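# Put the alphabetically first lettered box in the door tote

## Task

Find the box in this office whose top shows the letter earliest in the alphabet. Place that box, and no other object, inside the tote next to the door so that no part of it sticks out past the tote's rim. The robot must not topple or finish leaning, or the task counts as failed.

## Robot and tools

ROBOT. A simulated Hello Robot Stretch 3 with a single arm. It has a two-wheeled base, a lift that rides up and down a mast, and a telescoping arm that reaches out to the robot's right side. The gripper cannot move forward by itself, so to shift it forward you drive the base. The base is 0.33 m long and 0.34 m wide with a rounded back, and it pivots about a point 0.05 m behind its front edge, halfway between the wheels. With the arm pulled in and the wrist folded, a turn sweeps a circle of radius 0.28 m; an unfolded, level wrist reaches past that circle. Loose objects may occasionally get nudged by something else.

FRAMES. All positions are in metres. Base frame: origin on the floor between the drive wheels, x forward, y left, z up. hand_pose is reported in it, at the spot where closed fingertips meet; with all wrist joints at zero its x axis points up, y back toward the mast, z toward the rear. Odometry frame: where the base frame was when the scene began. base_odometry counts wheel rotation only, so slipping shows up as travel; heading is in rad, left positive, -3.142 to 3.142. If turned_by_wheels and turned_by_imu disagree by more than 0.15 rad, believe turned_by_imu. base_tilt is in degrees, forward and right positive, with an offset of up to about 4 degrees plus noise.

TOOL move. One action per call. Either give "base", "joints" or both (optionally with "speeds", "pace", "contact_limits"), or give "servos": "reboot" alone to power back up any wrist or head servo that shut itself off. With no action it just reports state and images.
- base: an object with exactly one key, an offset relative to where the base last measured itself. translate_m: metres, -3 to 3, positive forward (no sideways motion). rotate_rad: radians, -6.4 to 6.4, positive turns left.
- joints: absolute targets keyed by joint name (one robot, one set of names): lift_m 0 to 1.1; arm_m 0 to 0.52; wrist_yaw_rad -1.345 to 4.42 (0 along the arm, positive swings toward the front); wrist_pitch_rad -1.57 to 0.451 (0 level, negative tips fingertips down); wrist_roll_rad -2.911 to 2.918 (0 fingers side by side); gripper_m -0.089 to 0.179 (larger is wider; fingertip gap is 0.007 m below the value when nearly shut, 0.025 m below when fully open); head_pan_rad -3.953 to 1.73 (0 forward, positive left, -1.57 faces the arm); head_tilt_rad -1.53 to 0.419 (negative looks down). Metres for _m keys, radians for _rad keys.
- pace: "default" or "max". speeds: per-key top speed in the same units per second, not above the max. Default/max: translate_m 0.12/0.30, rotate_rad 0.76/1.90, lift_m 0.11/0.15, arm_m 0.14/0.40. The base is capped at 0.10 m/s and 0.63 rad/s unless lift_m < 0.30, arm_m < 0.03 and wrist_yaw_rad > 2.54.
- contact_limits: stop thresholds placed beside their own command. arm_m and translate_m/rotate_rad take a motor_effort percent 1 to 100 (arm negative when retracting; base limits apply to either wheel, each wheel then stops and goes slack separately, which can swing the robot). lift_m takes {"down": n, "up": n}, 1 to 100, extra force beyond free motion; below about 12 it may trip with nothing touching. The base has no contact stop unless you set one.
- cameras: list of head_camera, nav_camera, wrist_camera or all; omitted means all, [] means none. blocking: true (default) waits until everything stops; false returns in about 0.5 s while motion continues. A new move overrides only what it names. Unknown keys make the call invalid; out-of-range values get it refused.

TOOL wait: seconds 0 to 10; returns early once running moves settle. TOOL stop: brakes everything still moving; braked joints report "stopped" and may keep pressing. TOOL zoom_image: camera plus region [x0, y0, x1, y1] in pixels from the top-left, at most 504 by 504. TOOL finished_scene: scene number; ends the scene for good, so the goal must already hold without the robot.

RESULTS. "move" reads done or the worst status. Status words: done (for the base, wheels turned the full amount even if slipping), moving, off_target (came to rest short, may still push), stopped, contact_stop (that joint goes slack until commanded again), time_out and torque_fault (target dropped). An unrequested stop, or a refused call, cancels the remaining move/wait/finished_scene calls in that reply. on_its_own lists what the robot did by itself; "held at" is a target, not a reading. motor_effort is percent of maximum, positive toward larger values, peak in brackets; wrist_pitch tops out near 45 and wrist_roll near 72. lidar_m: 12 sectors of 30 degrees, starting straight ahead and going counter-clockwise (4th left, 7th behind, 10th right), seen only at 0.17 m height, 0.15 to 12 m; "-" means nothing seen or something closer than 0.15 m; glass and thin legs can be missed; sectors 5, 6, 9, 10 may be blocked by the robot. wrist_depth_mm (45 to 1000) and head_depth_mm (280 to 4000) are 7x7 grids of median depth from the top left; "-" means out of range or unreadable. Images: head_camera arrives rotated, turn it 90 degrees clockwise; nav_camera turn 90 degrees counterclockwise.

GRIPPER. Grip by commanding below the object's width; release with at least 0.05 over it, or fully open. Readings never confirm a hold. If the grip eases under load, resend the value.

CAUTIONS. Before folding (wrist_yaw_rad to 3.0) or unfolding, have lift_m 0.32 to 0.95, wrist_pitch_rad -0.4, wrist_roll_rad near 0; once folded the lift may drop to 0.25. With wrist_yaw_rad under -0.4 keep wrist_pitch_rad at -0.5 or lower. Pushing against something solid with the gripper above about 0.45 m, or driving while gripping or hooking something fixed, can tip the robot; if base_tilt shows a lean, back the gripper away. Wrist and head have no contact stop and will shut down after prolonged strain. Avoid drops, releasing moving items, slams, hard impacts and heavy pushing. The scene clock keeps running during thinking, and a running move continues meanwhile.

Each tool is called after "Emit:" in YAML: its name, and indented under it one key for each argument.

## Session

Emit:
move:
  cameras: ["head_camera", "nav_camera"]

Scene clock: 0.00 s.
base_odometry: x=+0.000 y=+0.000 heading=+0.000
turned_by_wheels: +0.000
turned_by_imu: +0.000
base_tilt: forward=+1.0 right=-0.1
lidar_m: 1.39 2.07 1.11 0.87 0.86 0.91 1.35 1.08 1.14 0.89 0.88 0.94
head_depth_mm: 1349 1333 1321 1306 1302 1289 1284 / 1597 1580 1545 1527 1512 1503 1495 / 1884 1910 1859 1871 1853 1810 1816 / 2051 2168 2185 2187 2199 2190 2157 / 2059 2093 2112 2123 2138 2136 2149 / 2014 2011 2032 2025 2050 2049 2044 / 1920 1921 1949 1937 1952 1955 1966
base_status: not commanded
joint_positions: lift_m=+0.410 arm_m=+0.002 wrist_yaw_rad=+2.888 wrist_pitch_rad=-0.323 wrist_roll_rad=+0.000 gripper_m=+0.037 head_pan_rad=+0.000 head_tilt_rad=-0.002
joint_status: not commanded
measured_speeds: all 0
motor_effort: left_wheel=-0.3 right_wheel=+1.9 lift_m=+26.2 arm_m=-8.3 wrist_yaw_rad=+0.7 wrist_pitch_rad=+2.8 wrist_roll_rad=+0.9 gripper_m=-0.2 head_pan_rad=+0.6 head_tilt_rad=+5.1
hand_pose: x=+0.0377 y=+0.0812 z=+0.4448 quat_wxyz=(+0.201, +0.706, +0.025, +0.678) (m; base frame)
wrist_depth_mm: - 704 - - - - - / 133 749 - - - - - / 140 174 - - - - - / 149 167 - - - - - / 160 172 935 932 907 923 935 / 710 183 127 695 718 736 752 / 622 192 611 618 584 627 625
pictures: head_camera (sideways), nav_camera (sideways)
Images, in order (width x height): head_camera 896x504, nav_camera 672x504.

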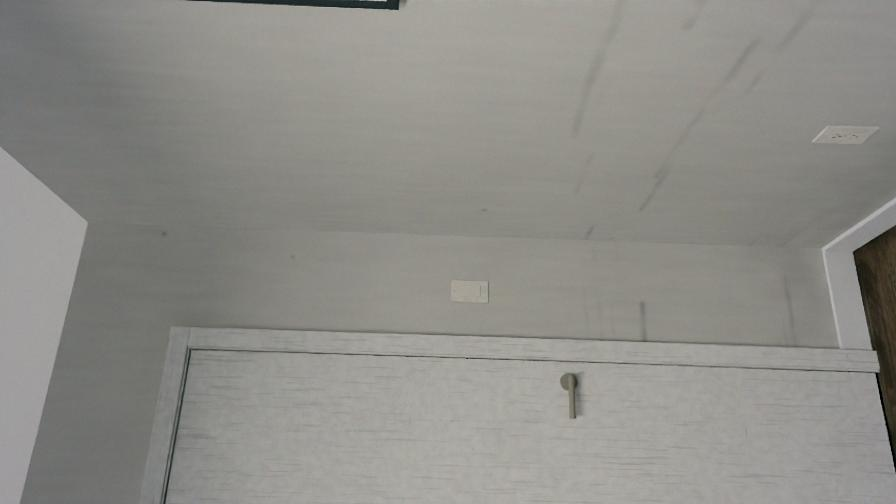

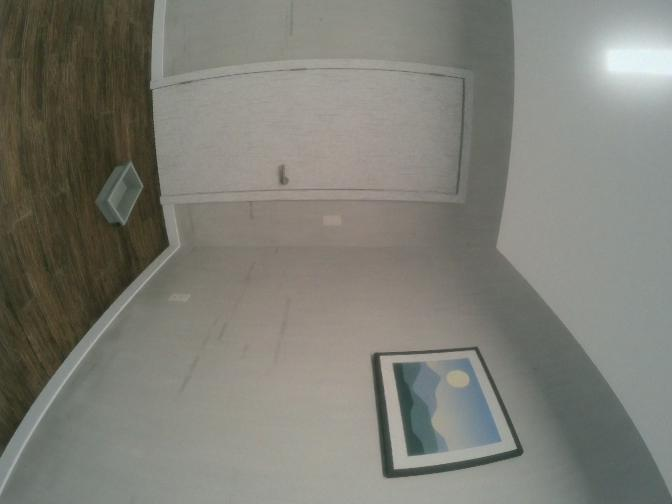

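Emit:
move:
  joints: {"head_pan_rad": 1.5, "head_tilt_rad": -0.25}
  pace: "max"
  cameras: ["nav_camera"]

Emit:
move:
  joints: {"head_pan_rad": -1.4, "head_tilt_rad": -0.25}
  pace: "max"
  cameras: ["nav_camera"]

Emit:
move:
  joints: {"head_pan_rad": -2.9, "head_tilt_rad": -0.25}
  pace: "max"
  cameras: ["nav_camera"]

Scene clock: 4.97 s.
move: done
base_odometry: x=+0.000 y=+0.000 heading=+0.000
turned_by_wheels: +0.000
turned_by_imu: +0.001
base_tilt: forward=+1.0 right=+0.0
lidar_m: 1.39 2.07 1.11 0.87 0.86 0.92 1.35 1.08 1.14 0.89 0.88 0.94
head_depth_mm: 913 956 1007 1071 1139 1217 1298 / 870 913 967 1019 1080 1147 1216 / 835 873 919 966 1021 1083 1147 / 801 835 881 926 968 1028 1089 / 770 803 843 881 927 980 1034 / 751 778 812 856 891 940 982 / 717 745 776 809 852 895 935
base_status: not commanded
joint_positions: lift_m=+0.410 arm_m=+0.002 wrist_yaw_rad=+2.888 wrist_pitch_rad=-0.323 wrist_roll_rad=+0.000 gripper_m=+0.037 head_pan_rad=+1.533 head_tilt_rad=-0.247
joint_status: all done
measured_speeds: all 0
motor_effort: left_wheel=-0.3(0.5) right_wheel=+1.7(2.4) lift_m=+27.1(27.1) arm_m=-19.4(19.4) wrist_yaw_rad=+0.5(1.4) wrist_pitch_rad=+2.7(3.1) wrist_roll_rad=+0.9(1.0) gripper_m=-0.6(1.2) head_pan_rad=-1.5(5.4) head_tilt_rad=-1.8(2.8)
hand_pose: x=+0.0377 y=+0.0812 z=+0.4448 quat_wxyz=(+0.201, +0.706, +0.025, +0.678) (m; base frame)
wrist_depth_mm: - 718 - - - - - / 133 761 - - - - - / 140 174 - - - - - / 150 167 - - - - - / 161 172 953 915 925 935 947 / 713 182 128 691 712 755 743 / 616 192 604 624 586 628 632
pictures: nav_camera (sideways)
Images, in order (width x height): nav_camera 672x504.

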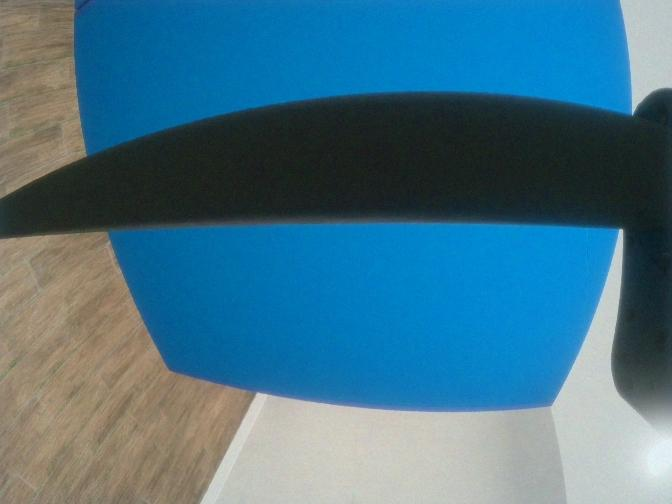

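Scene clock: 6.27 s.
move: done
base_odometry: x=+0.000 y=+0.000 heading=+0.000
turned_by_wheels: +0.000
turned_by_imu: +0.000
base_tilt: forward=+1.1 right=-0.1
lidar_m: 1.39 2.07 1.11 0.86 0.86 0.91 1.36 1.08 1.14 0.89 0.88 0.94
head_depth_mm: 828 876 917 971 1025 1091 1158 / 810 850 892 941 992 1055 1116 / 793 829 867 918 964 1017 1077 / 771 809 852 889 940 992 1047 / 758 791 823 870 911 964 1020 / 738 772 806 849 888 934 989 / 722 749 788 823 862 911 954
base_status: not commanded
joint_positions: lift_m=+0.410 arm_m=+0.002 wrist_yaw_rad=+2.888 wrist_pitch_rad=-0.323 wrist_roll_rad=+0.000 gripper_m=+0.037 head_pan_rad=-1.452 head_tilt_rad=-0.249
joint_status: all done
measured_speeds: all 0
motor_effort: left_wheel=-0.4(0.5) right_wheel=+1.7(2.5) lift_m=+27.2(27.2) arm_m=-22.5(22.5) wrist_yaw_rad=+0.9(1.2) wrist_pitch_rad=+2.7(3.1) wrist_roll_rad=+0.8(1.0) gripper_m=-0.2(1.3) head_pan_rad=+2.5(5.4) head_tilt_rad=-1.0(5.3)
hand_pose: x=+0.0377 y=+0.0812 z=+0.4448 quat_wxyz=(+0.201, +0.706, +0.025, +0.678) (m; base frame)
wrist_depth_mm: - 712 - - - - - / 133 758 - - - - - / 140 175 - - - - - / 149 168 - - - - - / 160 172 959 933 919 922 916 / 708 182 128 689 702 750 741 / 614 193 602 623 583 624 621
pictures: nav_camera (sideways)
Images, in order (width x height): nav_camera 672x504.

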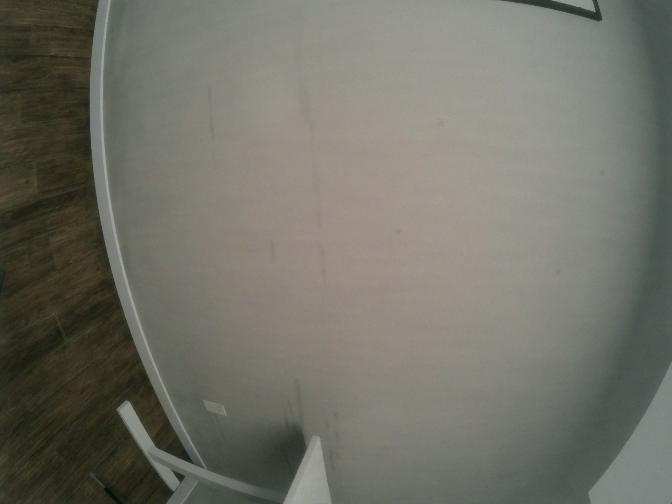

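Scene clock: 8.63 s.
move: done
base_odometry: x=+0.000 y=+0.000 heading=+0.000
turned_by_wheels: +0.000
turned_by_imu: +0.000
base_tilt: forward=+1.0 right=-0.2
lidar_m: 1.39 2.07 1.11 0.87 0.86 0.91 1.35 1.07 1.14 0.89 0.88 0.94
head_depth_mm: 1538 1621 1692 1447 1385 1762 1628 / 1534 1599 1683 1437 1861 1958 1617 / 1495 1576 1655 1296 1828 1928 1667 / 1490 1555 1635 1411 1808 1899 1640 / 1466 1542 1601 1397 1771 1386 1596 / 1445 1524 1601 1378 1445 1274 1651 / 1437 1492 1557 1358 1718 1515 1593
base_status: not commanded
joint_positions: lift_m=+0.410 arm_m=+0.002 wrist_yaw_rad=+2.888 wrist_pitch_rad=-0.323 wrist_roll_rad=+0.000 gripper_m=+0.037 head_pan_rad=-2.916 head_tilt_rad=-0.250
joint_status: all done
measured_speeds: translate_m=+0.000 rotate_rad=+0.000 lift_m=+0.000 arm_m=+0.000 wrist_yaw_rad=+0.000 wrist_pitch_rad=+0.000 wrist_roll_rad=+0.000 head_pan_rad=+0.024 head_tilt_rad=+0.000
motor_effort: left_wheel=-0.2(0.5) right_wheel=+1.9(2.7) lift_m=+27.4(27.9) arm_m=-23.1(23.6) wrist_yaw_rad=+0.9(1.3) wrist_pitch_rad=+2.9(3.2) wrist_roll_rad=+0.8(1.1) gripper_m=+0.0(1.6) head_pan_rad=+3.2(5.2) head_tilt_rad=-1.4(4.0)
hand_pose: x=+0.0377 y=+0.0812 z=+0.4448 quat_wxyz=(+0.201, +0.706, +0.025, +0.678) (m; base frame)
wrist_depth_mm: - 712 - - - - - / 133 758 - - - - - / 140 174 - - - - - / 150 167 - - - - - / 160 172 945 913 905 929 912 / 714 183 127 683 722 750 753 / 625 193 607 631 595 622 625
pictures: nav_camera (sideways)
Images, in order (width x height): nav_camera 672x504.

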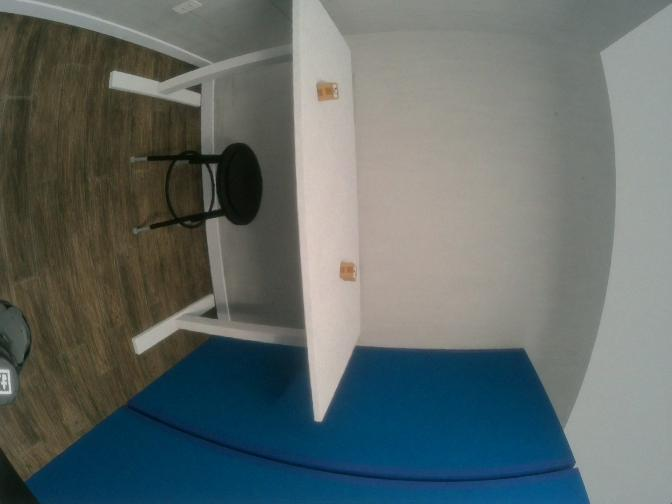

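Emit:
move:
  joints: {"head_pan_rad": -3.0, "head_tilt_rad": -0.35}
  pace: "max"
  cameras: ["head_camera"]

Scene clock: 11.70 s.
move: done
base_odometry: x=+0.000 y=+0.000 heading=+0.000
turned_by_wheels: +0.000
turned_by_imu: +0.000
base_tilt: forward=+0.8 right=-0.1
lidar_m: 1.39 2.07 1.11 0.87 0.86 0.92 1.35 1.08 1.14 0.89 0.88 0.94
head_depth_mm: 1532 1602 1603 1205 1681 1719 1509 / 1533 1652 1732 1190 1541 1682 1490 / 1507 1610 1681 1176 1986 1855 1503 / 1471 1572 1661 1085 1924 1850 1493 / 1465 1551 1609 1084 1870 1820 1500 / 1427 1504 1564 1067 1413 1739 1497 / 1396 1473 1540 1063 1405 1672 1490
base_status: not commanded
joint_positions: lift_m=+0.410 arm_m=+0.002 wrist_yaw_rad=+2.888 wrist_pitch_rad=-0.323 wrist_roll_rad=+0.000 gripper_m=+0.037 head_pan_rad=-2.995 head_tilt_rad=-0.351
joint_status: all done
measured_speeds: all 0
motor_effort: left_wheel=-0.3(0.4) right_wheel=+1.7(2.3) lift_m=+28.2(28.3) arm_m=-22.8(23.3) wrist_yaw_rad=+0.5(1.3) wrist_pitch_rad=+2.8(3.0) wrist_roll_rad=+0.8(1.1) gripper_m=-0.5(0.9) head_pan_rad=-2.9(4.2) head_tilt_rad=-2.0(3.2)
hand_pose: x=+0.0377 y=+0.0812 z=+0.4448 quat_wxyz=(+0.201, +0.706, +0.025, +0.678) (m; base frame)
wrist_depth_mm: - 715 - - - - - / 133 747 - - - - - / 140 173 - - - - - / 150 168 - - - - - / 160 172 959 936 909 939 921 / 717 183 128 688 716 738 738 / 631 193 608 631 586 630 628
pictures: head_camera (sideways)
Images, in order (width x height): head_camera 896x504.

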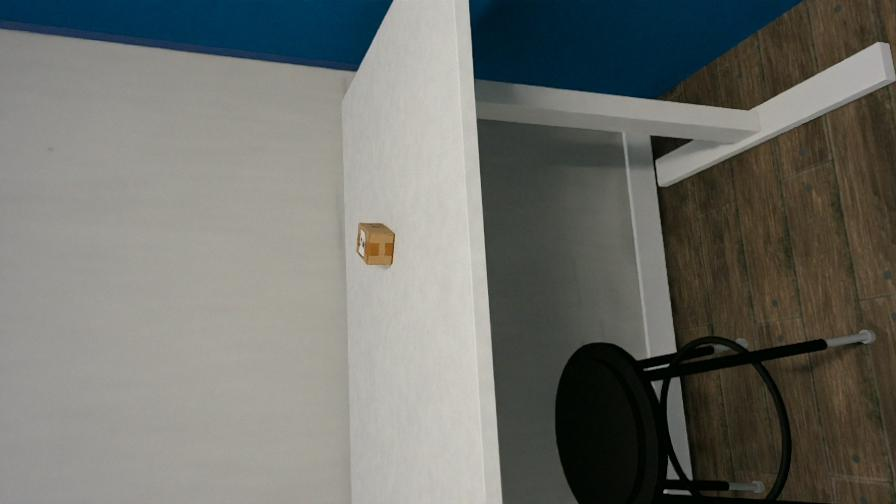

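Emit:
zoom_image:
  camera: "head_camera"
  region: [340, 210, 410, 280]

Emit:
move:
  joints: {"head_pan_rad": -2.5, "head_tilt_rad": -0.35}
  pace: "max"
  cameras: ["head_camera"]

Scaled by 7.200 from the camera's 896x504 image, which has a finer 1280x720 frame.

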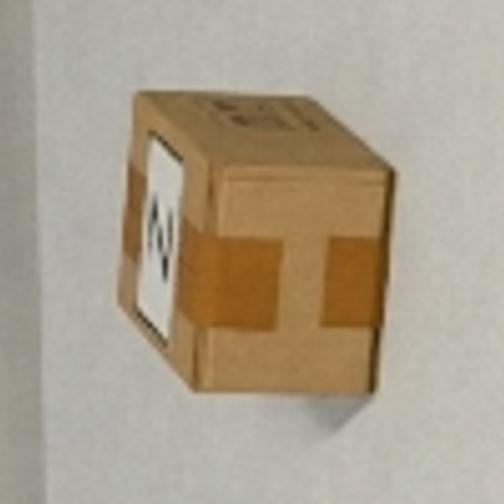

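Scene clock: 14.57 s.
move: done
base_odometry: x=+0.000 y=+0.000 heading=+0.000
turned_by_wheels: +0.000
turned_by_imu: +0.000
base_tilt: forward=+0.9 right=-0.2
lidar_m: 1.39 2.06 1.11 0.87 0.86 0.91 1.35 1.08 1.14 0.89 0.88 0.94
head_depth_mm: 1383 1479 1545 1030 1742 1749 1480 / 1429 1503 1565 1095 1427 1755 1513 / 1473 1551 1608 1086 1456 1741 1498 / 1514 1592 1656 1095 1943 1850 1497 / 1558 1653 1715 1155 2010 1796 1504 / 1580 1667 1722 1251 1822 1745 1498 / 1414 1451 1488 1238 1630 1679 1496
base_status: not commanded
joint_positions: lift_m=+0.410 arm_m=+0.002 wrist_yaw_rad=+2.888 wrist_pitch_rad=-0.323 wrist_roll_rad=+0.000 gripper_m=+0.037 head_pan_rad=-2.495 head_tilt_rad=-0.351
joint_status: all done
measured_speeds: all 0
motor_effort: left_wheel=-0.2(0.4) right_wheel=+1.8(2.5) lift_m=+28.7(28.8) arm_m=-22.9(23.1) wrist_yaw_rad=+0.7(1.3) wrist_pitch_rad=+2.7(3.0) wrist_roll_rad=+0.9(1.1) gripper_m=-0.6(1.5) head_pan_rad=+2.1(4.4) head_tilt_rad=-0.7(2.9)
hand_pose: x=+0.0377 y=+0.0812 z=+0.4448 quat_wxyz=(+0.201, +0.706, +0.025, +0.678) (m; base frame)
wrist_depth_mm: - 697 - - - - - / 133 750 - - - - - / 140 174 - - - - - / 150 167 - - - - - / 161 172 960 913 902 930 921 / 712 183 128 689 731 755 753 / 628 193 600 618 584 622 637
pictures: head_camera (sideways)
Images, in order (width x height): head_camera 896x504.

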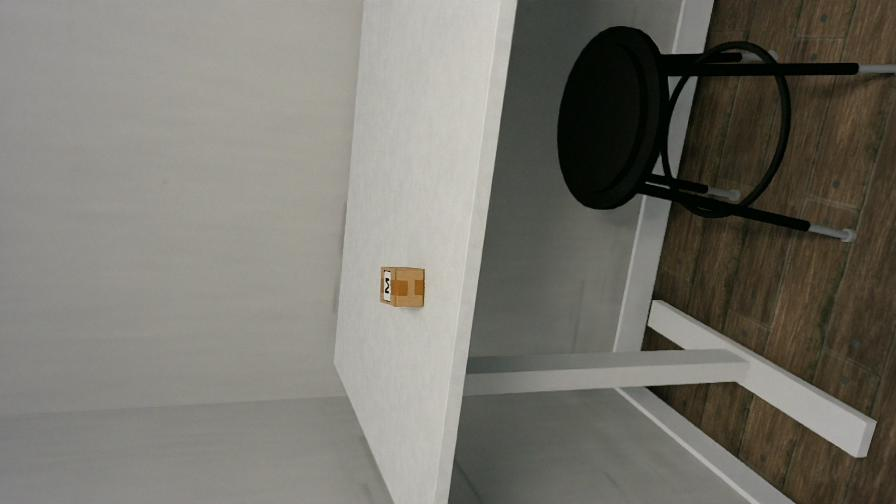

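Emit:
move:
  joints: {"head_pan_rad": 0.25, "head_tilt_rad": -0.55}
  pace: "max"
  cameras: ["head_camera"]

Scene clock: 37.03 s.
move: done
base_odometry: x=+0.000 y=+0.000 heading=+0.000
turned_by_wheels: +0.000
turned_by_imu: +0.001
base_tilt: forward=+0.9 right=+0.1
lidar_m: 1.39 2.07 1.11 0.87 0.86 0.91 1.35 1.07 1.14 0.89 0.88 0.94
head_depth_mm: 1852 2003 2160 2201 1898 1548 1303 / 1830 1999 2204 2354 1888 1549 1286 / 1796 1983 2160 2333 1838 1535 1286 / 1771 1929 2155 2318 1865 1526 1287 / 1762 1938 2127 2252 1864 1523 1292 / 1748 1899 2084 2248 1883 1534 1301 / 1734 1911 2112 2250 1855 1540 1287
base_status: not commanded
joint_positions: lift_m=+0.410 arm_m=+0.002 wrist_yaw_rad=+2.888 wrist_pitch_rad=-0.323 wrist_roll_rad=+0.000 gripper_m=+0.037 head_pan_rad=+0.266 head_tilt_rad=-0.550
joint_status: all done
measured_speeds: translate_m=+0.000 rotate_rad=+0.000 lift_m=+0.000 arm_m=+0.000 wrist_yaw_rad=+0.000 wrist_pitch_rad=+0.000 wrist_roll_rad=+0.000 head_pan_rad=-0.024 head_tilt_rad=+0.000
motor_effort: left_wheel=-0.2(0.5) right_wheel=+2.0(2.7) lift_m=+29.8(30.0) arm_m=-22.1(23.0) wrist_yaw_rad=+1.0(1.2) wrist_pitch_rad=+2.8(3.1) wrist_roll_rad=+0.9(1.1) gripper_m=-0.1(1.3) head_pan_rad=-2.8(4.9) head_tilt_rad=-2.8(5.0)
hand_pose: x=+0.0377 y=+0.0812 z=+0.4448 quat_wxyz=(+0.201, +0.706, +0.025, +0.678) (m; base frame)
wrist_depth_mm: - 720 - - - - - / 133 749 - - - - - / 140 175 - - - - - / 150 167 - - - - - / 160 172 960 924 940 920 914 / 718 183 128 691 722 752 745 / 620 192 598 621 587 633 631
pictures: head_camera (sideways)
Images, in order (width x height): head_camera 896x504.

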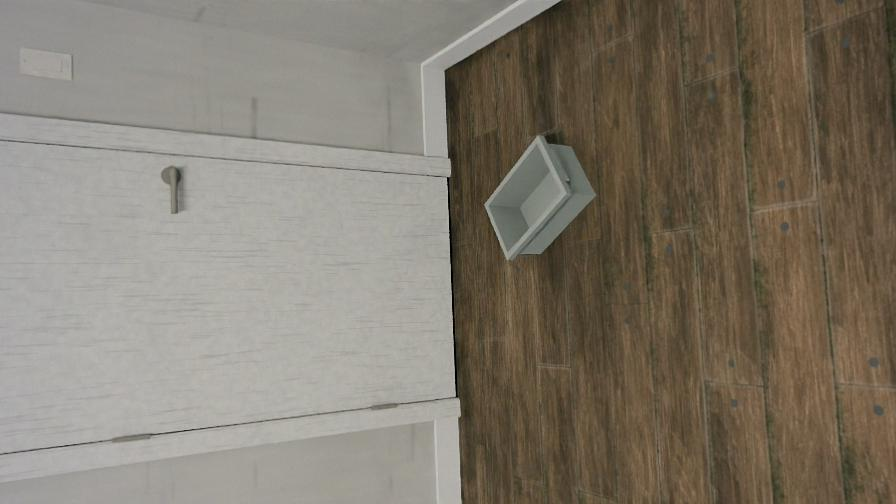

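Emit:
move:
  base: {"rotate_rad": 0.651}
  joints: {"lift_m": 0.28, "head_pan_rad": 0.0, "head_tilt_rad": -0.35}
  pace: "max"
  cameras: ["nav_camera"]

Scene clock: 76.40 s.
move: done
base_odometry: x=+0.000 y=+0.000 heading=+0.651
turned_by_wheels: +0.651
turned_by_imu: +0.649
base_tilt: forward=+1.0 right=-0.2
lidar_m: 2.07 1.02 0.85 0.85 0.96 1.08 1.11 1.04 0.88 0.88 0.99 1.65
head_depth_mm: 1730 1827 1906 2034 2177 1813 1526 / 1773 1870 1969 2117 2243 1871 1506 / 1811 1916 2026 2195 2286 1868 1511 / 1876 1997 2098 2266 2357 1866 1495 / 1905 2031 2194 2318 2439 1854 1499 / 1981 2123 2258 2419 2432 1848 1498 / 2035 2161 2300 2493 2467 1770 1482
base_status: done
joint_positions: lift_m=+0.280 arm_m=+0.002 wrist_yaw_rad=+2.888 wrist_pitch_rad=-0.324 wrist_roll_rad=+0.000 gripper_m=+0.037 head_pan_rad=-0.007 head_tilt_rad=-0.352
joint_status: all done
measured_speeds: all 0
motor_effort: left_wheel=-8.6(15.3) right_wheel=+9.1(13.8) lift_m=+22.0(27.8) arm_m=-22.9(23.6) wrist_yaw_rad=+0.4(1.2) wrist_pitch_rad=+3.2(3.4) wrist_roll_rad=+0.8(1.1) gripper_m=+0.2(1.4) head_pan_rad=+1.6(4.9) head_tilt_rad=+4.0(5.2)
hand_pose: x=+0.0376 y=+0.0810 z=+0.3143 quat_wxyz=(+0.202, +0.706, +0.025, +0.678) (m; base frame)
wrist_depth_mm: - 139 - - 788 - - / 133 - - - 851 - - / 140 155 - - 898 - - / 150 165 872 863 891 894 909 / 167 172 745 713 713 706 707 / 559 182 127 529 551 574 570 / 483 193 294 478 464 481 483
pictures: nav_camera (sideways)
Images, in order (width x height): nav_camera 672x504.

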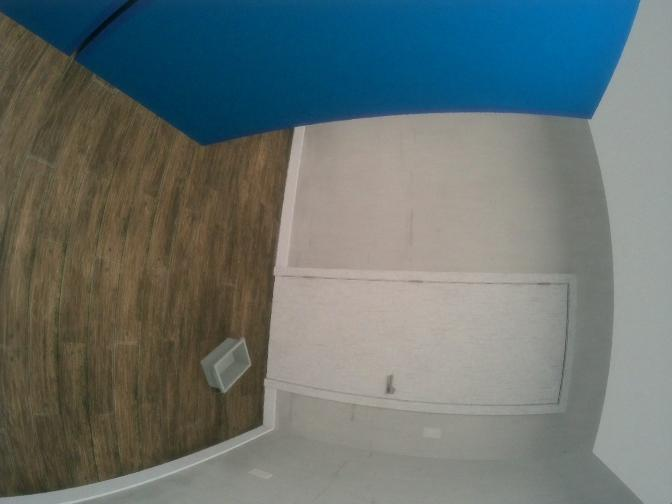

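Emit:
move:
  base: {"translate_m": 1.64}
  pace: "max"
  cameras: []

Emit:
move:
  base: {"rotate_rad": 1.356}
  joints: {"head_tilt_rad": -0.3}
  pace: "max"
  cameras: ["nav_camera"]

Scene clock: 87.63 s.
move: done
base_odometry: x=+1.305 y=+0.993 heading=+0.651
turned_by_wheels: +0.000
turned_by_imu: -0.001
base_tilt: forward=+1.1 right=-0.2
lidar_m: 0.47 0.57 0.93 1.01 0.77 0.93 2.69 1.47 1.23 1.09 0.57 0.47
head_depth_mm: 380 398 405 425 449 482 522 / 391 413 437 467 496 531 562 / 401 425 451 481 515 552 601 / 412 436 465 497 533 576 624 / 423 448 478 513 551 598 648 / 435 463 494 531 573 623 677 / 447 477 512 550 596 646 711
base_status: done
joint_positions: lift_m=+0.280 arm_m=+0.002 wrist_yaw_rad=+2.888 wrist_pitch_rad=-0.324 wrist_roll_rad=+0.000 gripper_m=+0.037 head_pan_rad=+0.000 head_tilt_rad=-0.350
joint_status: not commanded
measured_speeds: all 0
motor_effort: left_wheel=+6.5(12.9) right_wheel=+1.5(16.0) lift_m=+29.9(30.1) arm_m=-16.0(21.2) wrist_yaw_rad=+1.2(1.3) wrist_pitch_rad=+3.1(3.5) wrist_roll_rad=+1.0(1.1) gripper_m=+0.0(1.2) head_pan_rad=+3.3(4.9) head_tilt_rad=+2.1(4.6)
hand_pose: x=+0.0376 y=+0.0810 z=+0.3143 quat_wxyz=(+0.202, +0.706, +0.025, +0.678) (m; base frame)
wrist_depth_mm: - - - - - - 526 / 133 - - - - - 526 / 140 939 - - - - 528 / 150 169 933 928 930 - 507 / 162 171 734 698 699 709 503 / 551 182 128 539 557 576 548 / 477 194 293 482 462 484 480
pictures: none
No camera images: "cameras" was empty.

Scene clock: 89.60 s.
move: done
base_odometry: x=+1.305 y=+0.993 heading=+2.006
turned_by_wheels: +1.356
turned_by_imu: +1.350
base_tilt: forward=+0.9 right=+0.0
lidar_m: 1.86 0.68 0.70 1.86 1.77 1.28 1.23 0.69 0.50 0.47 0.52 0.70
head_depth_mm: 1991 1912 1875 1802 1785 1751 1533 / 3034 3119 3092 2947 2578 2018 1575 / 3129 3306 3455 3568 2736 1981 1573 / 3065 3255 3373 3595 2724 1991 1565 / 3112 3293 3419 3605 2668 1987 1563 / 3147 3340 3437 3634 2703 1966 1563 / 3103 3314 3410 3635 2697 1937 1564
base_status: done
joint_positions: lift_m=+0.280 arm_m=+0.002 wrist_yaw_rad=+2.888 wrist_pitch_rad=-0.324 wrist_roll_rad=+0.000 gripper_m=+0.037 head_pan_rad=+0.000 head_tilt_rad=-0.300
joint_status: all done
measured_speeds: all 0
motor_effort: left_wheel=-9.4(16.2) right_wheel=+8.3(17.6) lift_m=+28.7(29.7) arm_m=-23.3(23.5) wrist_yaw_rad=+0.9(1.3) wrist_pitch_rad=+3.0(3.4) wrist_roll_rad=+0.9(1.1) gripper_m=-0.4(1.2) head_pan_rad=+3.0(3.7) head_tilt_rad=+3.7(5.0)
hand_pose: x=+0.0376 y=+0.0810 z=+0.3143 quat_wxyz=(+0.202, +0.706, +0.025, +0.678) (m; base frame)
wrist_depth_mm: - - - - - 562 - / 134 - - - - 617 - / 140 - - - - - - / 149 169 931 914 887 - - / 166 172 737 720 711 719 717 / 558 183 127 535 554 577 578 / 476 194 294 482 467 482 481
pictures: nav_camera (sideways)
Images, in order (width x height): nav_camera 672x504.

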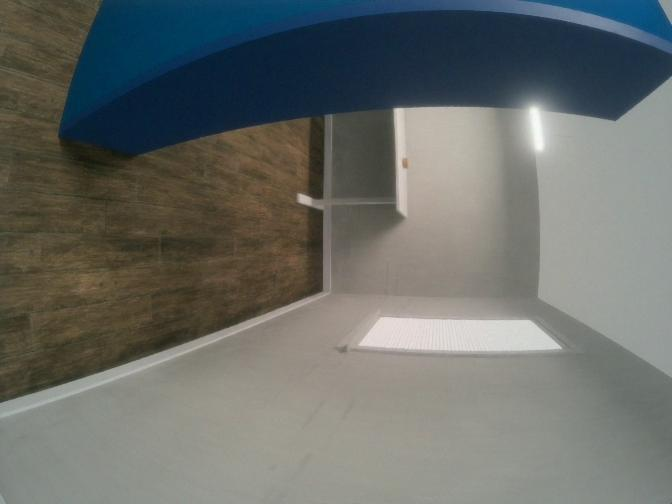

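Emit:
move:
  base: {"translate_m": 1.8}
  joints: {"head_pan_rad": 0.7, "head_tilt_rad": -0.35}
  pace: "max"
  cameras: ["nav_camera", "head_camera"]

Scene clock: 104.00 s.
move: done
base_odometry: x=+0.546 y=+2.625 heading=+2.006
turned_by_wheels: +0.000
turned_by_imu: -0.001
base_tilt: forward=+1.0 right=-0.2
lidar_m: 1.74 1.37 2.15 2.85 1.68 0.96 1.85 0.69 0.50 0.48 0.49 0.67
head_depth_mm: 1646 1711 1747 1200 1952 1593 1517 / 1757 1836 1850 1288 2178 1873 1469 / 1880 2001 1994 2247 2313 1873 1506 / 2052 2188 1975 2495 2444 1859 1493 / 2262 2382 1926 2733 2470 1877 1492 / 2500 2677 2229 3012 2357 1850 1488 / 2751 3015 3209 3405 2430 1839 1491
base_status: done
joint_positions: lift_m=+0.280 arm_m=+0.002 wrist_yaw_rad=+2.888 wrist_pitch_rad=-0.324 wrist_roll_rad=+0.000 gripper_m=+0.037 head_pan_rad=+0.700 head_tilt_rad=-0.350
joint_status: all done
measured_speeds: all 0
motor_effort: left_wheel=-2.8(15.3) right_wheel=+6.5(14.4) lift_m=+23.7(27.3) arm_m=-14.9(20.9) wrist_yaw_rad=+0.8(1.2) wrist_pitch_rad=+3.1(3.5) wrist_roll_rad=+0.8(1.1) gripper_m=+0.2(1.3) head_pan_rad=-1.8(4.7) head_tilt_rad=-2.1(3.0)
hand_pose: x=+0.0376 y=+0.0810 z=+0.3143 quat_wxyz=(+0.202, +0.706, +0.025, +0.678) (m; base frame)
wrist_depth_mm: - - - - - - - / 133 - - - - - - / 140 - - - - - - / 150 169 928 938 907 919 951 / 166 171 731 700 709 703 717 / 545 182 128 533 550 569 575 / 472 193 293 481 463 481 483
pictures: head_camera (sideways), nav_camera (sideways)
Images, in order (width x height): head_camera 896x504, nav_camera 672x504.

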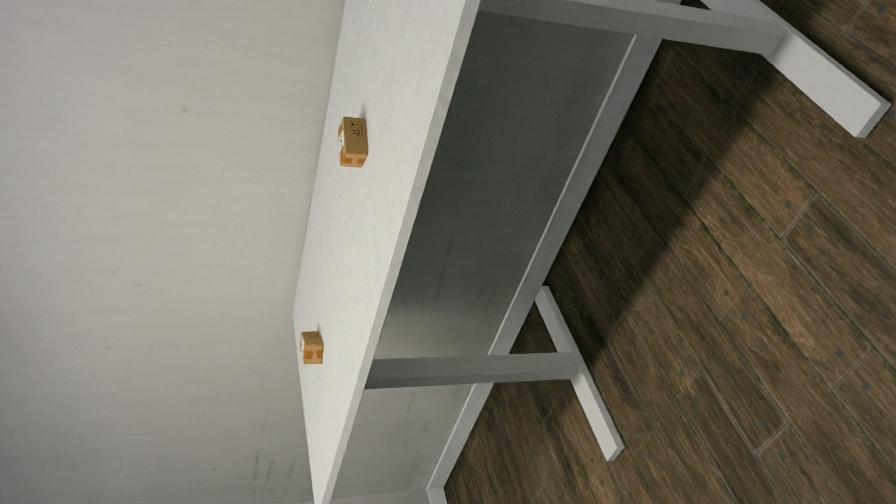

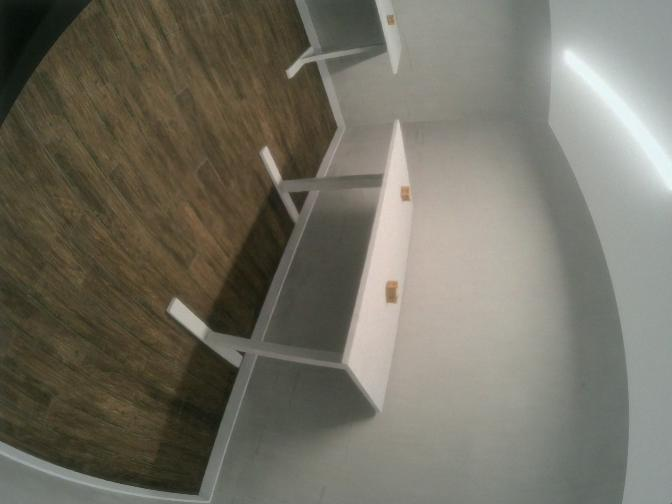

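Emit:
zoom_image:
  camera: "head_camera"
  region: [325, 110, 385, 170]

Emit:
zoom_image:
  camera: "head_camera"
  region: [285, 320, 335, 370]

Emit:
move:
  joints: {"head_pan_rad": 1.35, "head_tilt_rad": -0.35}
  pace: "max"
  cameras: ["head_camera"]

Scaled by 8.400 from the camera's 896x504 image, which has a finer 1280x720 frame.

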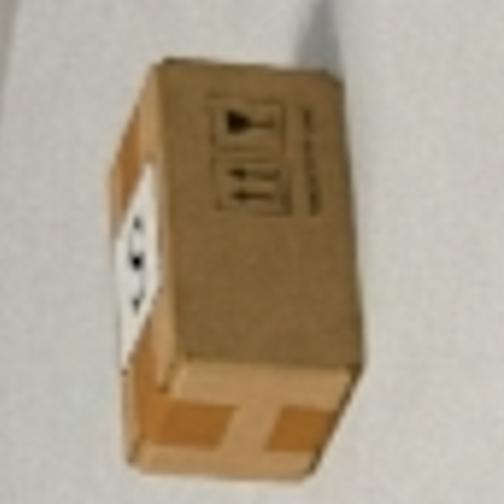

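Scaled by 10.080 from the camera's 896x504 image, which has a finer 1280x720 frame.

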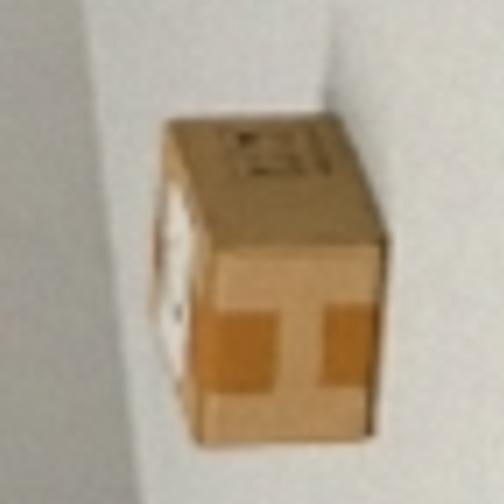

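Scene clock: 108.77 s.
move: done
base_odometry: x=+0.546 y=+2.625 heading=+2.006
turned_by_wheels: +0.000
turned_by_imu: +0.001
base_tilt: forward=+0.9 right=-0.1
lidar_m: 1.74 1.37 2.15 2.85 1.68 0.96 1.86 0.69 0.50 0.48 0.49 0.67
head_depth_mm: 2999 3259 3414 3532 2478 1903 1524 / 2994 3126 3427 3516 2500 1881 1505 / 2935 3223 3284 3509 2491 1855 1503 / 2905 3078 3306 3424 2490 1856 1489 / 2831 2994 3247 3394 2493 1858 1502 / 2797 2998 3181 3339 2457 1850 1489 / 2768 2937 3116 3235 2437 1851 1491
base_status: not commanded
joint_positions: lift_m=+0.280 arm_m=+0.002 wrist_yaw_rad=+2.888 wrist_pitch_rad=-0.324 wrist_roll_rad=+0.000 gripper_m=+0.037 head_pan_rad=+1.359 head_tilt_rad=-0.350
joint_status: all done
measured_speeds: all 0
motor_effort: left_wheel=-2.7(3.0) right_wheel=+7.1(7.1) lift_m=+22.2(22.4) arm_m=-12.0(12.9) wrist_yaw_rad=+1.0(1.0) wrist_pitch_rad=+3.0(3.5) wrist_roll_rad=+0.7(1.2) gripper_m=+0.0(1.0) head_pan_rad=+1.4(5.4) head_tilt_rad=-0.4(2.5)
hand_pose: x=+0.0376 y=+0.0810 z=+0.3143 quat_wxyz=(+0.202, +0.706, +0.025, +0.678) (m; base frame)
wrist_depth_mm: - - - - - - - / 133 - - - - - - / 140 - - - - - - / 150 169 914 925 923 944 940 / 166 172 728 715 717 708 721 / 541 182 128 536 559 572 574 / 470 193 296 483 465 480 479
pictures: head_camera (sideways)
Images, in order (width x height): head_camera 896x504.

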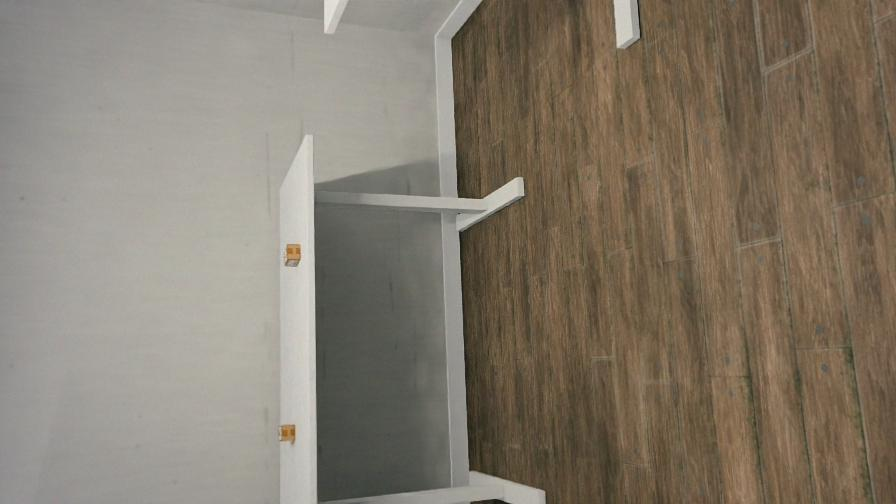

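Emit:
move:
  base: {"rotate_rad": 1.412}
  joints: {"head_pan_rad": 0.15, "head_tilt_rad": -0.3}
  pace: "max"
  cameras: []

Emit:
move:
  base: {"translate_m": 1.25}
  pace: "max"
  cameras: ["head_camera"]

Emit:
zoom_image:
  camera: "head_camera"
  region: [340, 100, 500, 260]

Emit:
zoom_image:
  camera: "head_camera"
  region: [340, 300, 500, 460]

Emit:
move:
  joints: {"head_pan_rad": -1.42, "head_tilt_rad": -0.3}
  pace: "max"
  cameras: ["head_camera"]

Scene clock: 132.13 s.
move: done
base_odometry: x=+0.546 y=+2.625 heading=-2.866
turned_by_wheels: +1.412
turned_by_imu: +1.406
base_tilt: forward=+0.9 right=-0.3
lidar_m: 2.92 1.60 0.96 1.11 0.86 0.53 0.48 0.48 0.58 1.10 1.37 2.11
head_depth_mm: 2902 2992 3202 3371 2757 2035 1589 / 2839 3038 3153 3355 2757 2002 1581 / 2891 2974 3132 3373 2690 2002 1576 / 2904 3031 3160 3465 2678 1980 1579 / 2894 3071 3175 3340 2663 1965 1563 / 2884 2964 3142 3344 2670 1958 1565 / 2919 2995 3155 3168 2523 1954 1551
base_status: done
joint_positions: lift_m=+0.280 arm_m=+0.002 wrist_yaw_rad=+2.888 wrist_pitch_rad=-0.324 wrist_roll_rad=+0.000 gripper_m=+0.037 head_pan_rad=+0.136 head_tilt_rad=-0.302
joint_status: all done
measured_speeds: translate_m=+0.000 rotate_rad=+0.000 lift_m=+0.000 arm_m=+0.000 wrist_yaw_rad=+0.000 wrist_pitch_rad=+0.000 wrist_roll_rad=+0.000 head_pan_rad=+0.024 head_tilt_rad=+0.000
motor_effort: left_wheel=-7.9(16.7) right_wheel=+8.9(16.7) lift_m=+24.4(24.4) arm_m=-20.4(20.4) wrist_yaw_rad=+0.6(1.2) wrist_pitch_rad=+2.9(3.3) wrist_roll_rad=+0.9(1.2) gripper_m=+0.0(1.2) head_pan_rad=+2.2(6.1) head_tilt_rad=+3.6(5.5)
hand_pose: x=+0.0376 y=+0.0810 z=+0.3143 quat_wxyz=(+0.202, +0.706, +0.025, +0.678) (m; base frame)
wrist_depth_mm: - - - - - - - / 133 - - - - - - / 140 - - - - - - / 150 169 944 948 943 947 931 / 167 172 740 702 709 729 711 / 551 182 128 535 546 571 585 / 480 193 293 478 460 477 491
pictures: none
No camera images: "cameras" was empty.

Scene clock: 137.67 s.
move: done
base_odometry: x=-0.657 y=+2.285 heading=-2.865
turned_by_wheels: +0.000
turned_by_imu: -0.001
base_tilt: forward=+1.0 right=+0.0
lidar_m: 1.68 1.75 1.51 1.07 1.27 1.29 1.70 1.70 1.26 1.51 1.17 1.83
head_depth_mm: 1796 1864 1971 1640 2202 1922 1591 / 1797 1882 1980 1635 2245 1916 1594 / 1788 1894 2003 1581 2261 1979 1571 / 1792 1899 1970 1589 2256 1976 1563 / 1804 1906 1987 1568 2250 1991 1577 / 1824 1894 1992 1709 2257 1991 1558 / 1812 1886 1987 1698 2252 1976 1559
base_status: done
joint_positions: lift_m=+0.280 arm_m=+0.002 wrist_yaw_rad=+2.888 wrist_pitch_rad=-0.324 wrist_roll_rad=+0.000 gripper_m=+0.037 head_pan_rad=+0.150 head_tilt_rad=-0.299
joint_status: not commanded
measured_speeds: all 0
motor_effort: left_wheel=+6.6(12.9) right_wheel=+1.4(20.3) lift_m=+27.4(30.6) arm_m=-21.3(23.6) wrist_yaw_rad=+0.5(1.2) wrist_pitch_rad=+3.0(3.4) wrist_roll_rad=+0.6(1.1) gripper_m=+0.1(1.1) head_pan_rad=+2.2(4.6) head_tilt_rad=+3.2(5.1)
hand_pose: x=+0.0376 y=+0.0810 z=+0.3143 quat_wxyz=(+0.202, +0.706, +0.025, +0.678) (m; base frame)
wrist_depth_mm: - - - - - - - / 133 - - - - - - / 140 - - - - - - / 150 169 925 923 918 939 957 / 166 172 740 705 702 711 722 / 551 183 128 530 546 579 578 / 484 194 294 477 462 481 484
pictures: head_camera (sideways)
Images, in order (width x height): head_camera 896x504.

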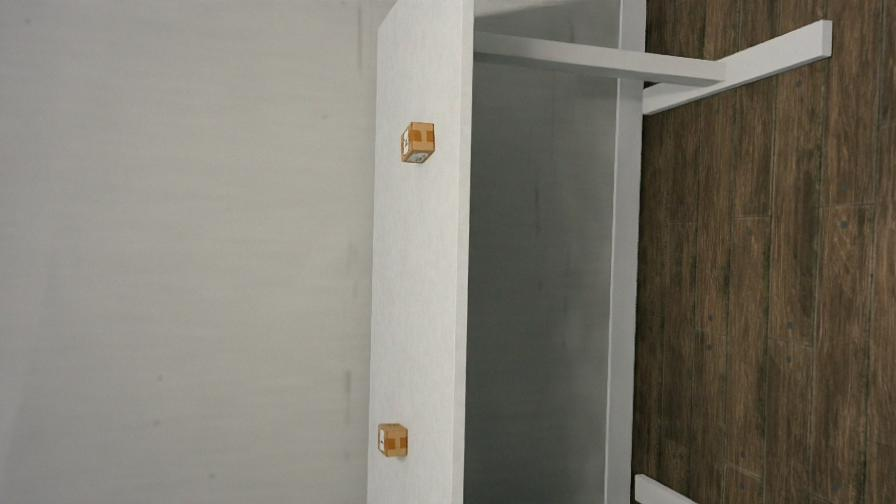

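Scaled by 3.150 from the camera's 896x504 image, which has a finer 1280x720 frame.

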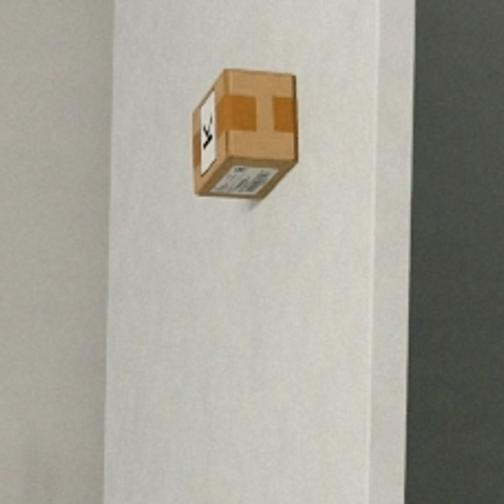

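Scaled by 3.150 from the camera's 896x504 image, which has a finer 1280x720 frame.

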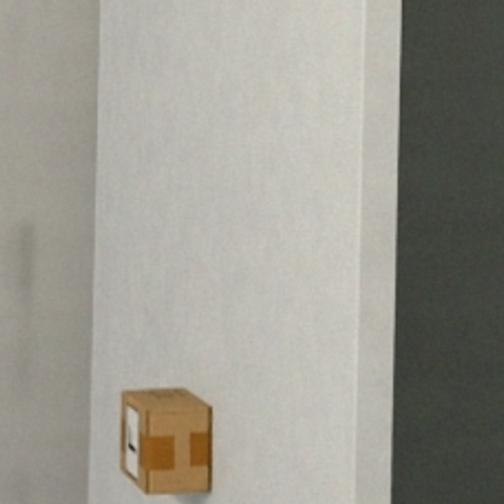

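Scene clock: 138.70 s.
move: done
base_odometry: x=-0.657 y=+2.285 heading=-2.865
turned_by_wheels: +0.000
turned_by_imu: +0.000
base_tilt: forward=+1.1 right=+0.0
lidar_m: 1.68 1.75 1.51 1.07 1.27 1.28 1.70 1.70 1.27 1.51 1.18 1.82
head_depth_mm: 1316 1373 1448 1118 845 1746 1577 / 1311 1366 1446 1191 842 1736 1588 / 1301 1386 1447 1184 836 1747 1577 / 1301 1379 1445 1177 880 1753 1558 / 1309 1374 1456 1159 879 1762 1563 / 1315 1374 1445 1147 875 1748 1565 / 1300 1375 1452 1062 865 1736 1561
base_status: not commanded
joint_positions: lift_m=+0.280 arm_m=+0.002 wrist_yaw_rad=+2.888 wrist_pitch_rad=-0.324 wrist_roll_rad=+0.000 gripper_m=+0.037 head_pan_rad=-1.451 head_tilt_rad=-0.299
joint_status: all done
measured_speeds: all 0
motor_effort: left_wheel=+6.5(6.7) right_wheel=+1.1(2.1) lift_m=+24.9(27.3) arm_m=-21.2(21.7) wrist_yaw_rad=+0.2(1.2) wrist_pitch_rad=+3.0(3.4) wrist_roll_rad=+1.0(1.2) gripper_m=+0.0(0.9) head_pan_rad=+0.1(5.6) head_tilt_rad=+3.0(6.3)
hand_pose: x=+0.0376 y=+0.0810 z=+0.3143 quat_wxyz=(+0.202, +0.706, +0.025, +0.678) (m; base frame)
wrist_depth_mm: - - - - - - - / 133 - - - - - - / 140 - - - - - - / 150 169 916 938 924 946 943 / 166 172 727 710 721 710 703 / 548 183 128 537 556 575 579 / 480 192 294 475 463 482 477
pictures: head_camera (sideways)
Images, in order (width x height): head_camera 896x504.

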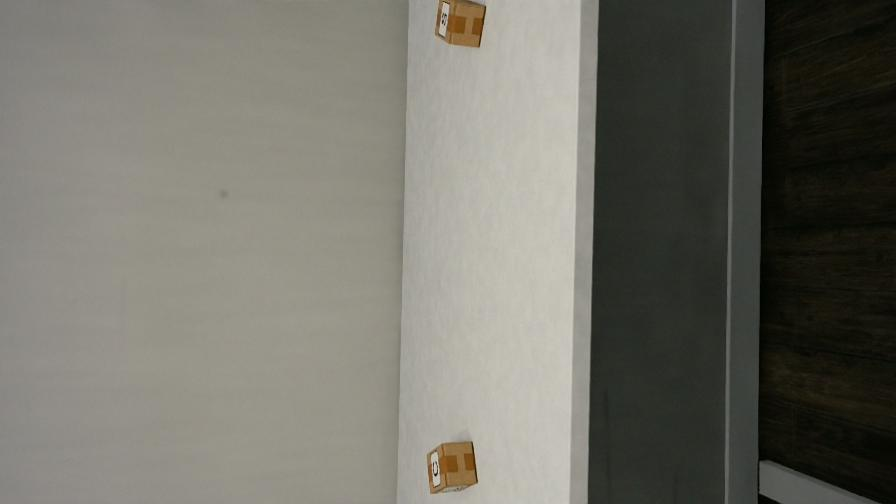

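Emit:
zoom_image:
  camera: "head_camera"
  region: [425, 0, 495, 60]

Emit:
zoom_image:
  camera: "head_camera"
  region: [420, 435, 490, 504]

Scaled by 7.200 from the camera's 896x504 image, which has a finer 1280x720 frame.

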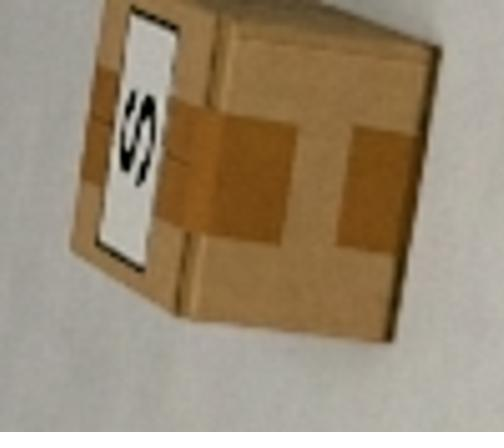

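Scaled by 7.200 from the camera's 896x504 image, which has a finer 1280x720 frame.

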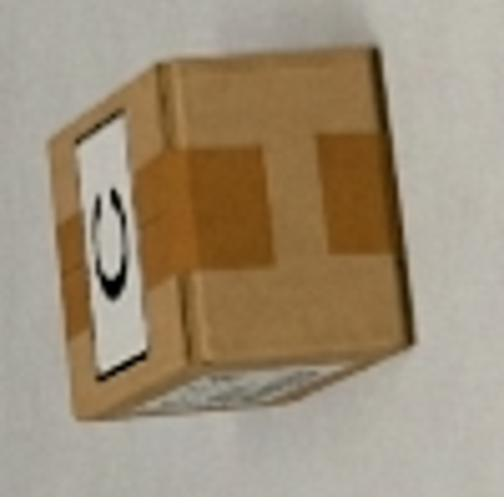

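Emit:
move:
  joints: {"head_pan_rad": 0.3, "head_tilt_rad": -0.3}
  pace: "max"
  cameras: ["head_camera"]

Emit:
zoom_image:
  camera: "head_camera"
  region: [375, 340, 425, 390]

Emit:
move:
  joints: {"head_pan_rad": 1.5, "head_tilt_rad": -0.3}
  pace: "max"
  cameras: ["nav_camera"]

Scene clock: 154.93 s.
move: done
base_odometry: x=-0.657 y=+2.285 heading=-2.865
turned_by_wheels: +0.000
turned_by_imu: +0.001
base_tilt: forward=+1.0 right=-0.1
lidar_m: 1.68 1.74 1.52 1.07 1.27 1.28 1.69 1.70 1.27 1.51 1.17 1.82
head_depth_mm: 1724 1816 1911 1618 2142 2010 1587 / 1773 1865 1957 1608 2177 1981 1594 / 1813 1900 2007 1587 2270 2020 1571 / 1822 1934 2025 1749 2302 1982 1573 / 1882 1974 2054 1735 2328 1980 1576 / 1907 2021 2130 1737 2320 1910 1570 / 1948 2028 2136 2114 2397 1975 1571
base_status: not commanded
joint_positions: lift_m=+0.280 arm_m=+0.002 wrist_yaw_rad=+2.888 wrist_pitch_rad=-0.324 wrist_roll_rad=+0.000 gripper_m=+0.037 head_pan_rad=+0.341 head_tilt_rad=-0.299
joint_status: all done
measured_speeds: all 0
motor_effort: left_wheel=+6.5(6.7) right_wheel=+1.1(1.7) lift_m=+20.4(20.9) arm_m=-19.5(20.1) wrist_yaw_rad=+0.4(1.2) wrist_pitch_rad=+3.0(3.2) wrist_roll_rad=+0.9(1.1) gripper_m=+0.2(1.4) head_pan_rad=-1.1(5.8) head_tilt_rad=+1.3(3.8)
hand_pose: x=+0.0376 y=+0.0810 z=+0.3143 quat_wxyz=(+0.202, +0.706, +0.025, +0.678) (m; base frame)
wrist_depth_mm: - - - - - - - / 133 - - - - - - / 140 - - - - - - / 150 170 923 912 933 940 952 / 166 172 737 720 711 706 708 / 546 183 128 528 550 575 582 / 482 193 293 482 466 481 484
pictures: head_camera (sideways)
Images, in order (width x height): head_camera 896x504.

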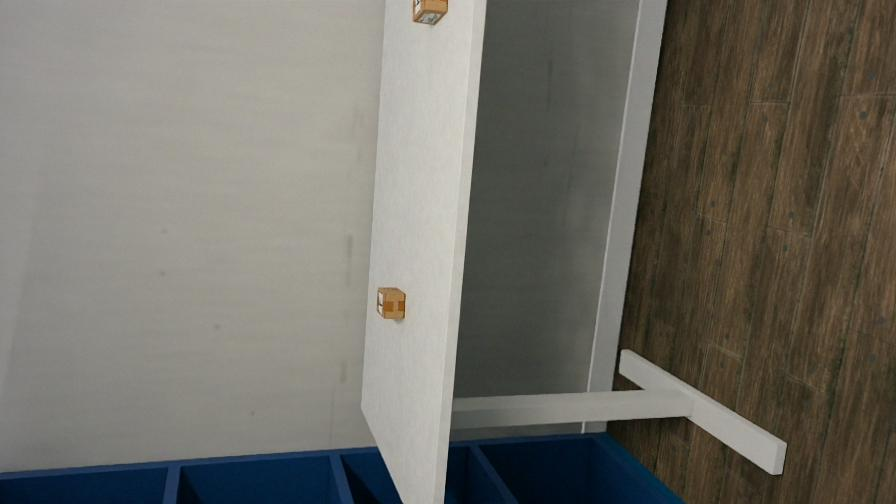

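Scaled by 10.080 from the camera's 896x504 image, which has a finer 1280x720 frame.

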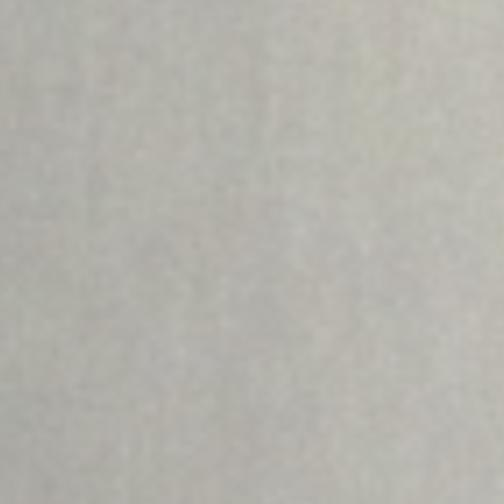

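Scene clock: 155.90 s.
move: done
base_odometry: x=-0.657 y=+2.285 heading=-2.865
turned_by_wheels: +0.000
turned_by_imu: +0.000
base_tilt: forward=+0.9 right=-0.1
lidar_m: 1.68 1.74 1.52 1.07 1.27 1.28 1.69 1.70 1.26 1.51 1.17 1.82
head_depth_mm: 1391 1459 1550 1433 1646 1695 1502 / 1355 1439 1526 1403 1629 1694 1488 / 1349 1414 1494 1406 1615 1695 1476 / 939 982 1037 1094 1155 1253 1329 / 1292 1368 1443 1370 1516 1327 1473 / 1278 1363 1437 1361 1563 1309 1467 / 1268 1337 1419 1329 1552 1315 1467
base_status: not commanded
joint_positions: lift_m=+0.280 arm_m=+0.002 wrist_yaw_rad=+2.888 wrist_pitch_rad=-0.324 wrist_roll_rad=+0.000 gripper_m=+0.037 head_pan_rad=+1.546 head_tilt_rad=-0.299
joint_status: all done
measured_speeds: all 0
motor_effort: left_wheel=+6.4(6.8) right_wheel=+1.5(1.8) lift_m=+20.7(21.1) arm_m=-19.1(19.6) wrist_yaw_rad=+0.7(1.3) wrist_pitch_rad=+2.8(3.3) wrist_roll_rad=+0.7(1.1) gripper_m=+0.1(1.2) head_pan_rad=-2.3(6.2) head_tilt_rad=+1.4(3.3)
hand_pose: x=+0.0376 y=+0.0810 z=+0.3143 quat_wxyz=(+0.202, +0.706, +0.025, +0.678) (m; base frame)
wrist_depth_mm: - - - - - - - / 133 - - - - - - / 140 - - - - - - / 149 169 926 925 915 923 929 / 166 172 742 712 721 705 702 / 551 183 128 532 554 582 580 / 480 192 294 480 464 480 484
pictures: nav_camera (sideways)
Images, in order (width x height): nav_camera 672x504.

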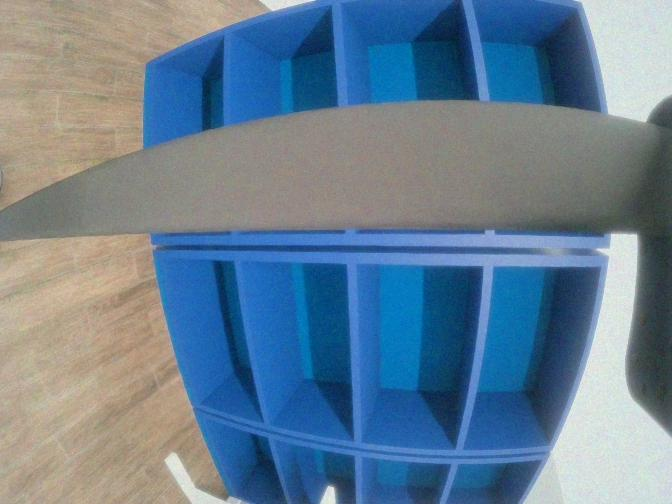

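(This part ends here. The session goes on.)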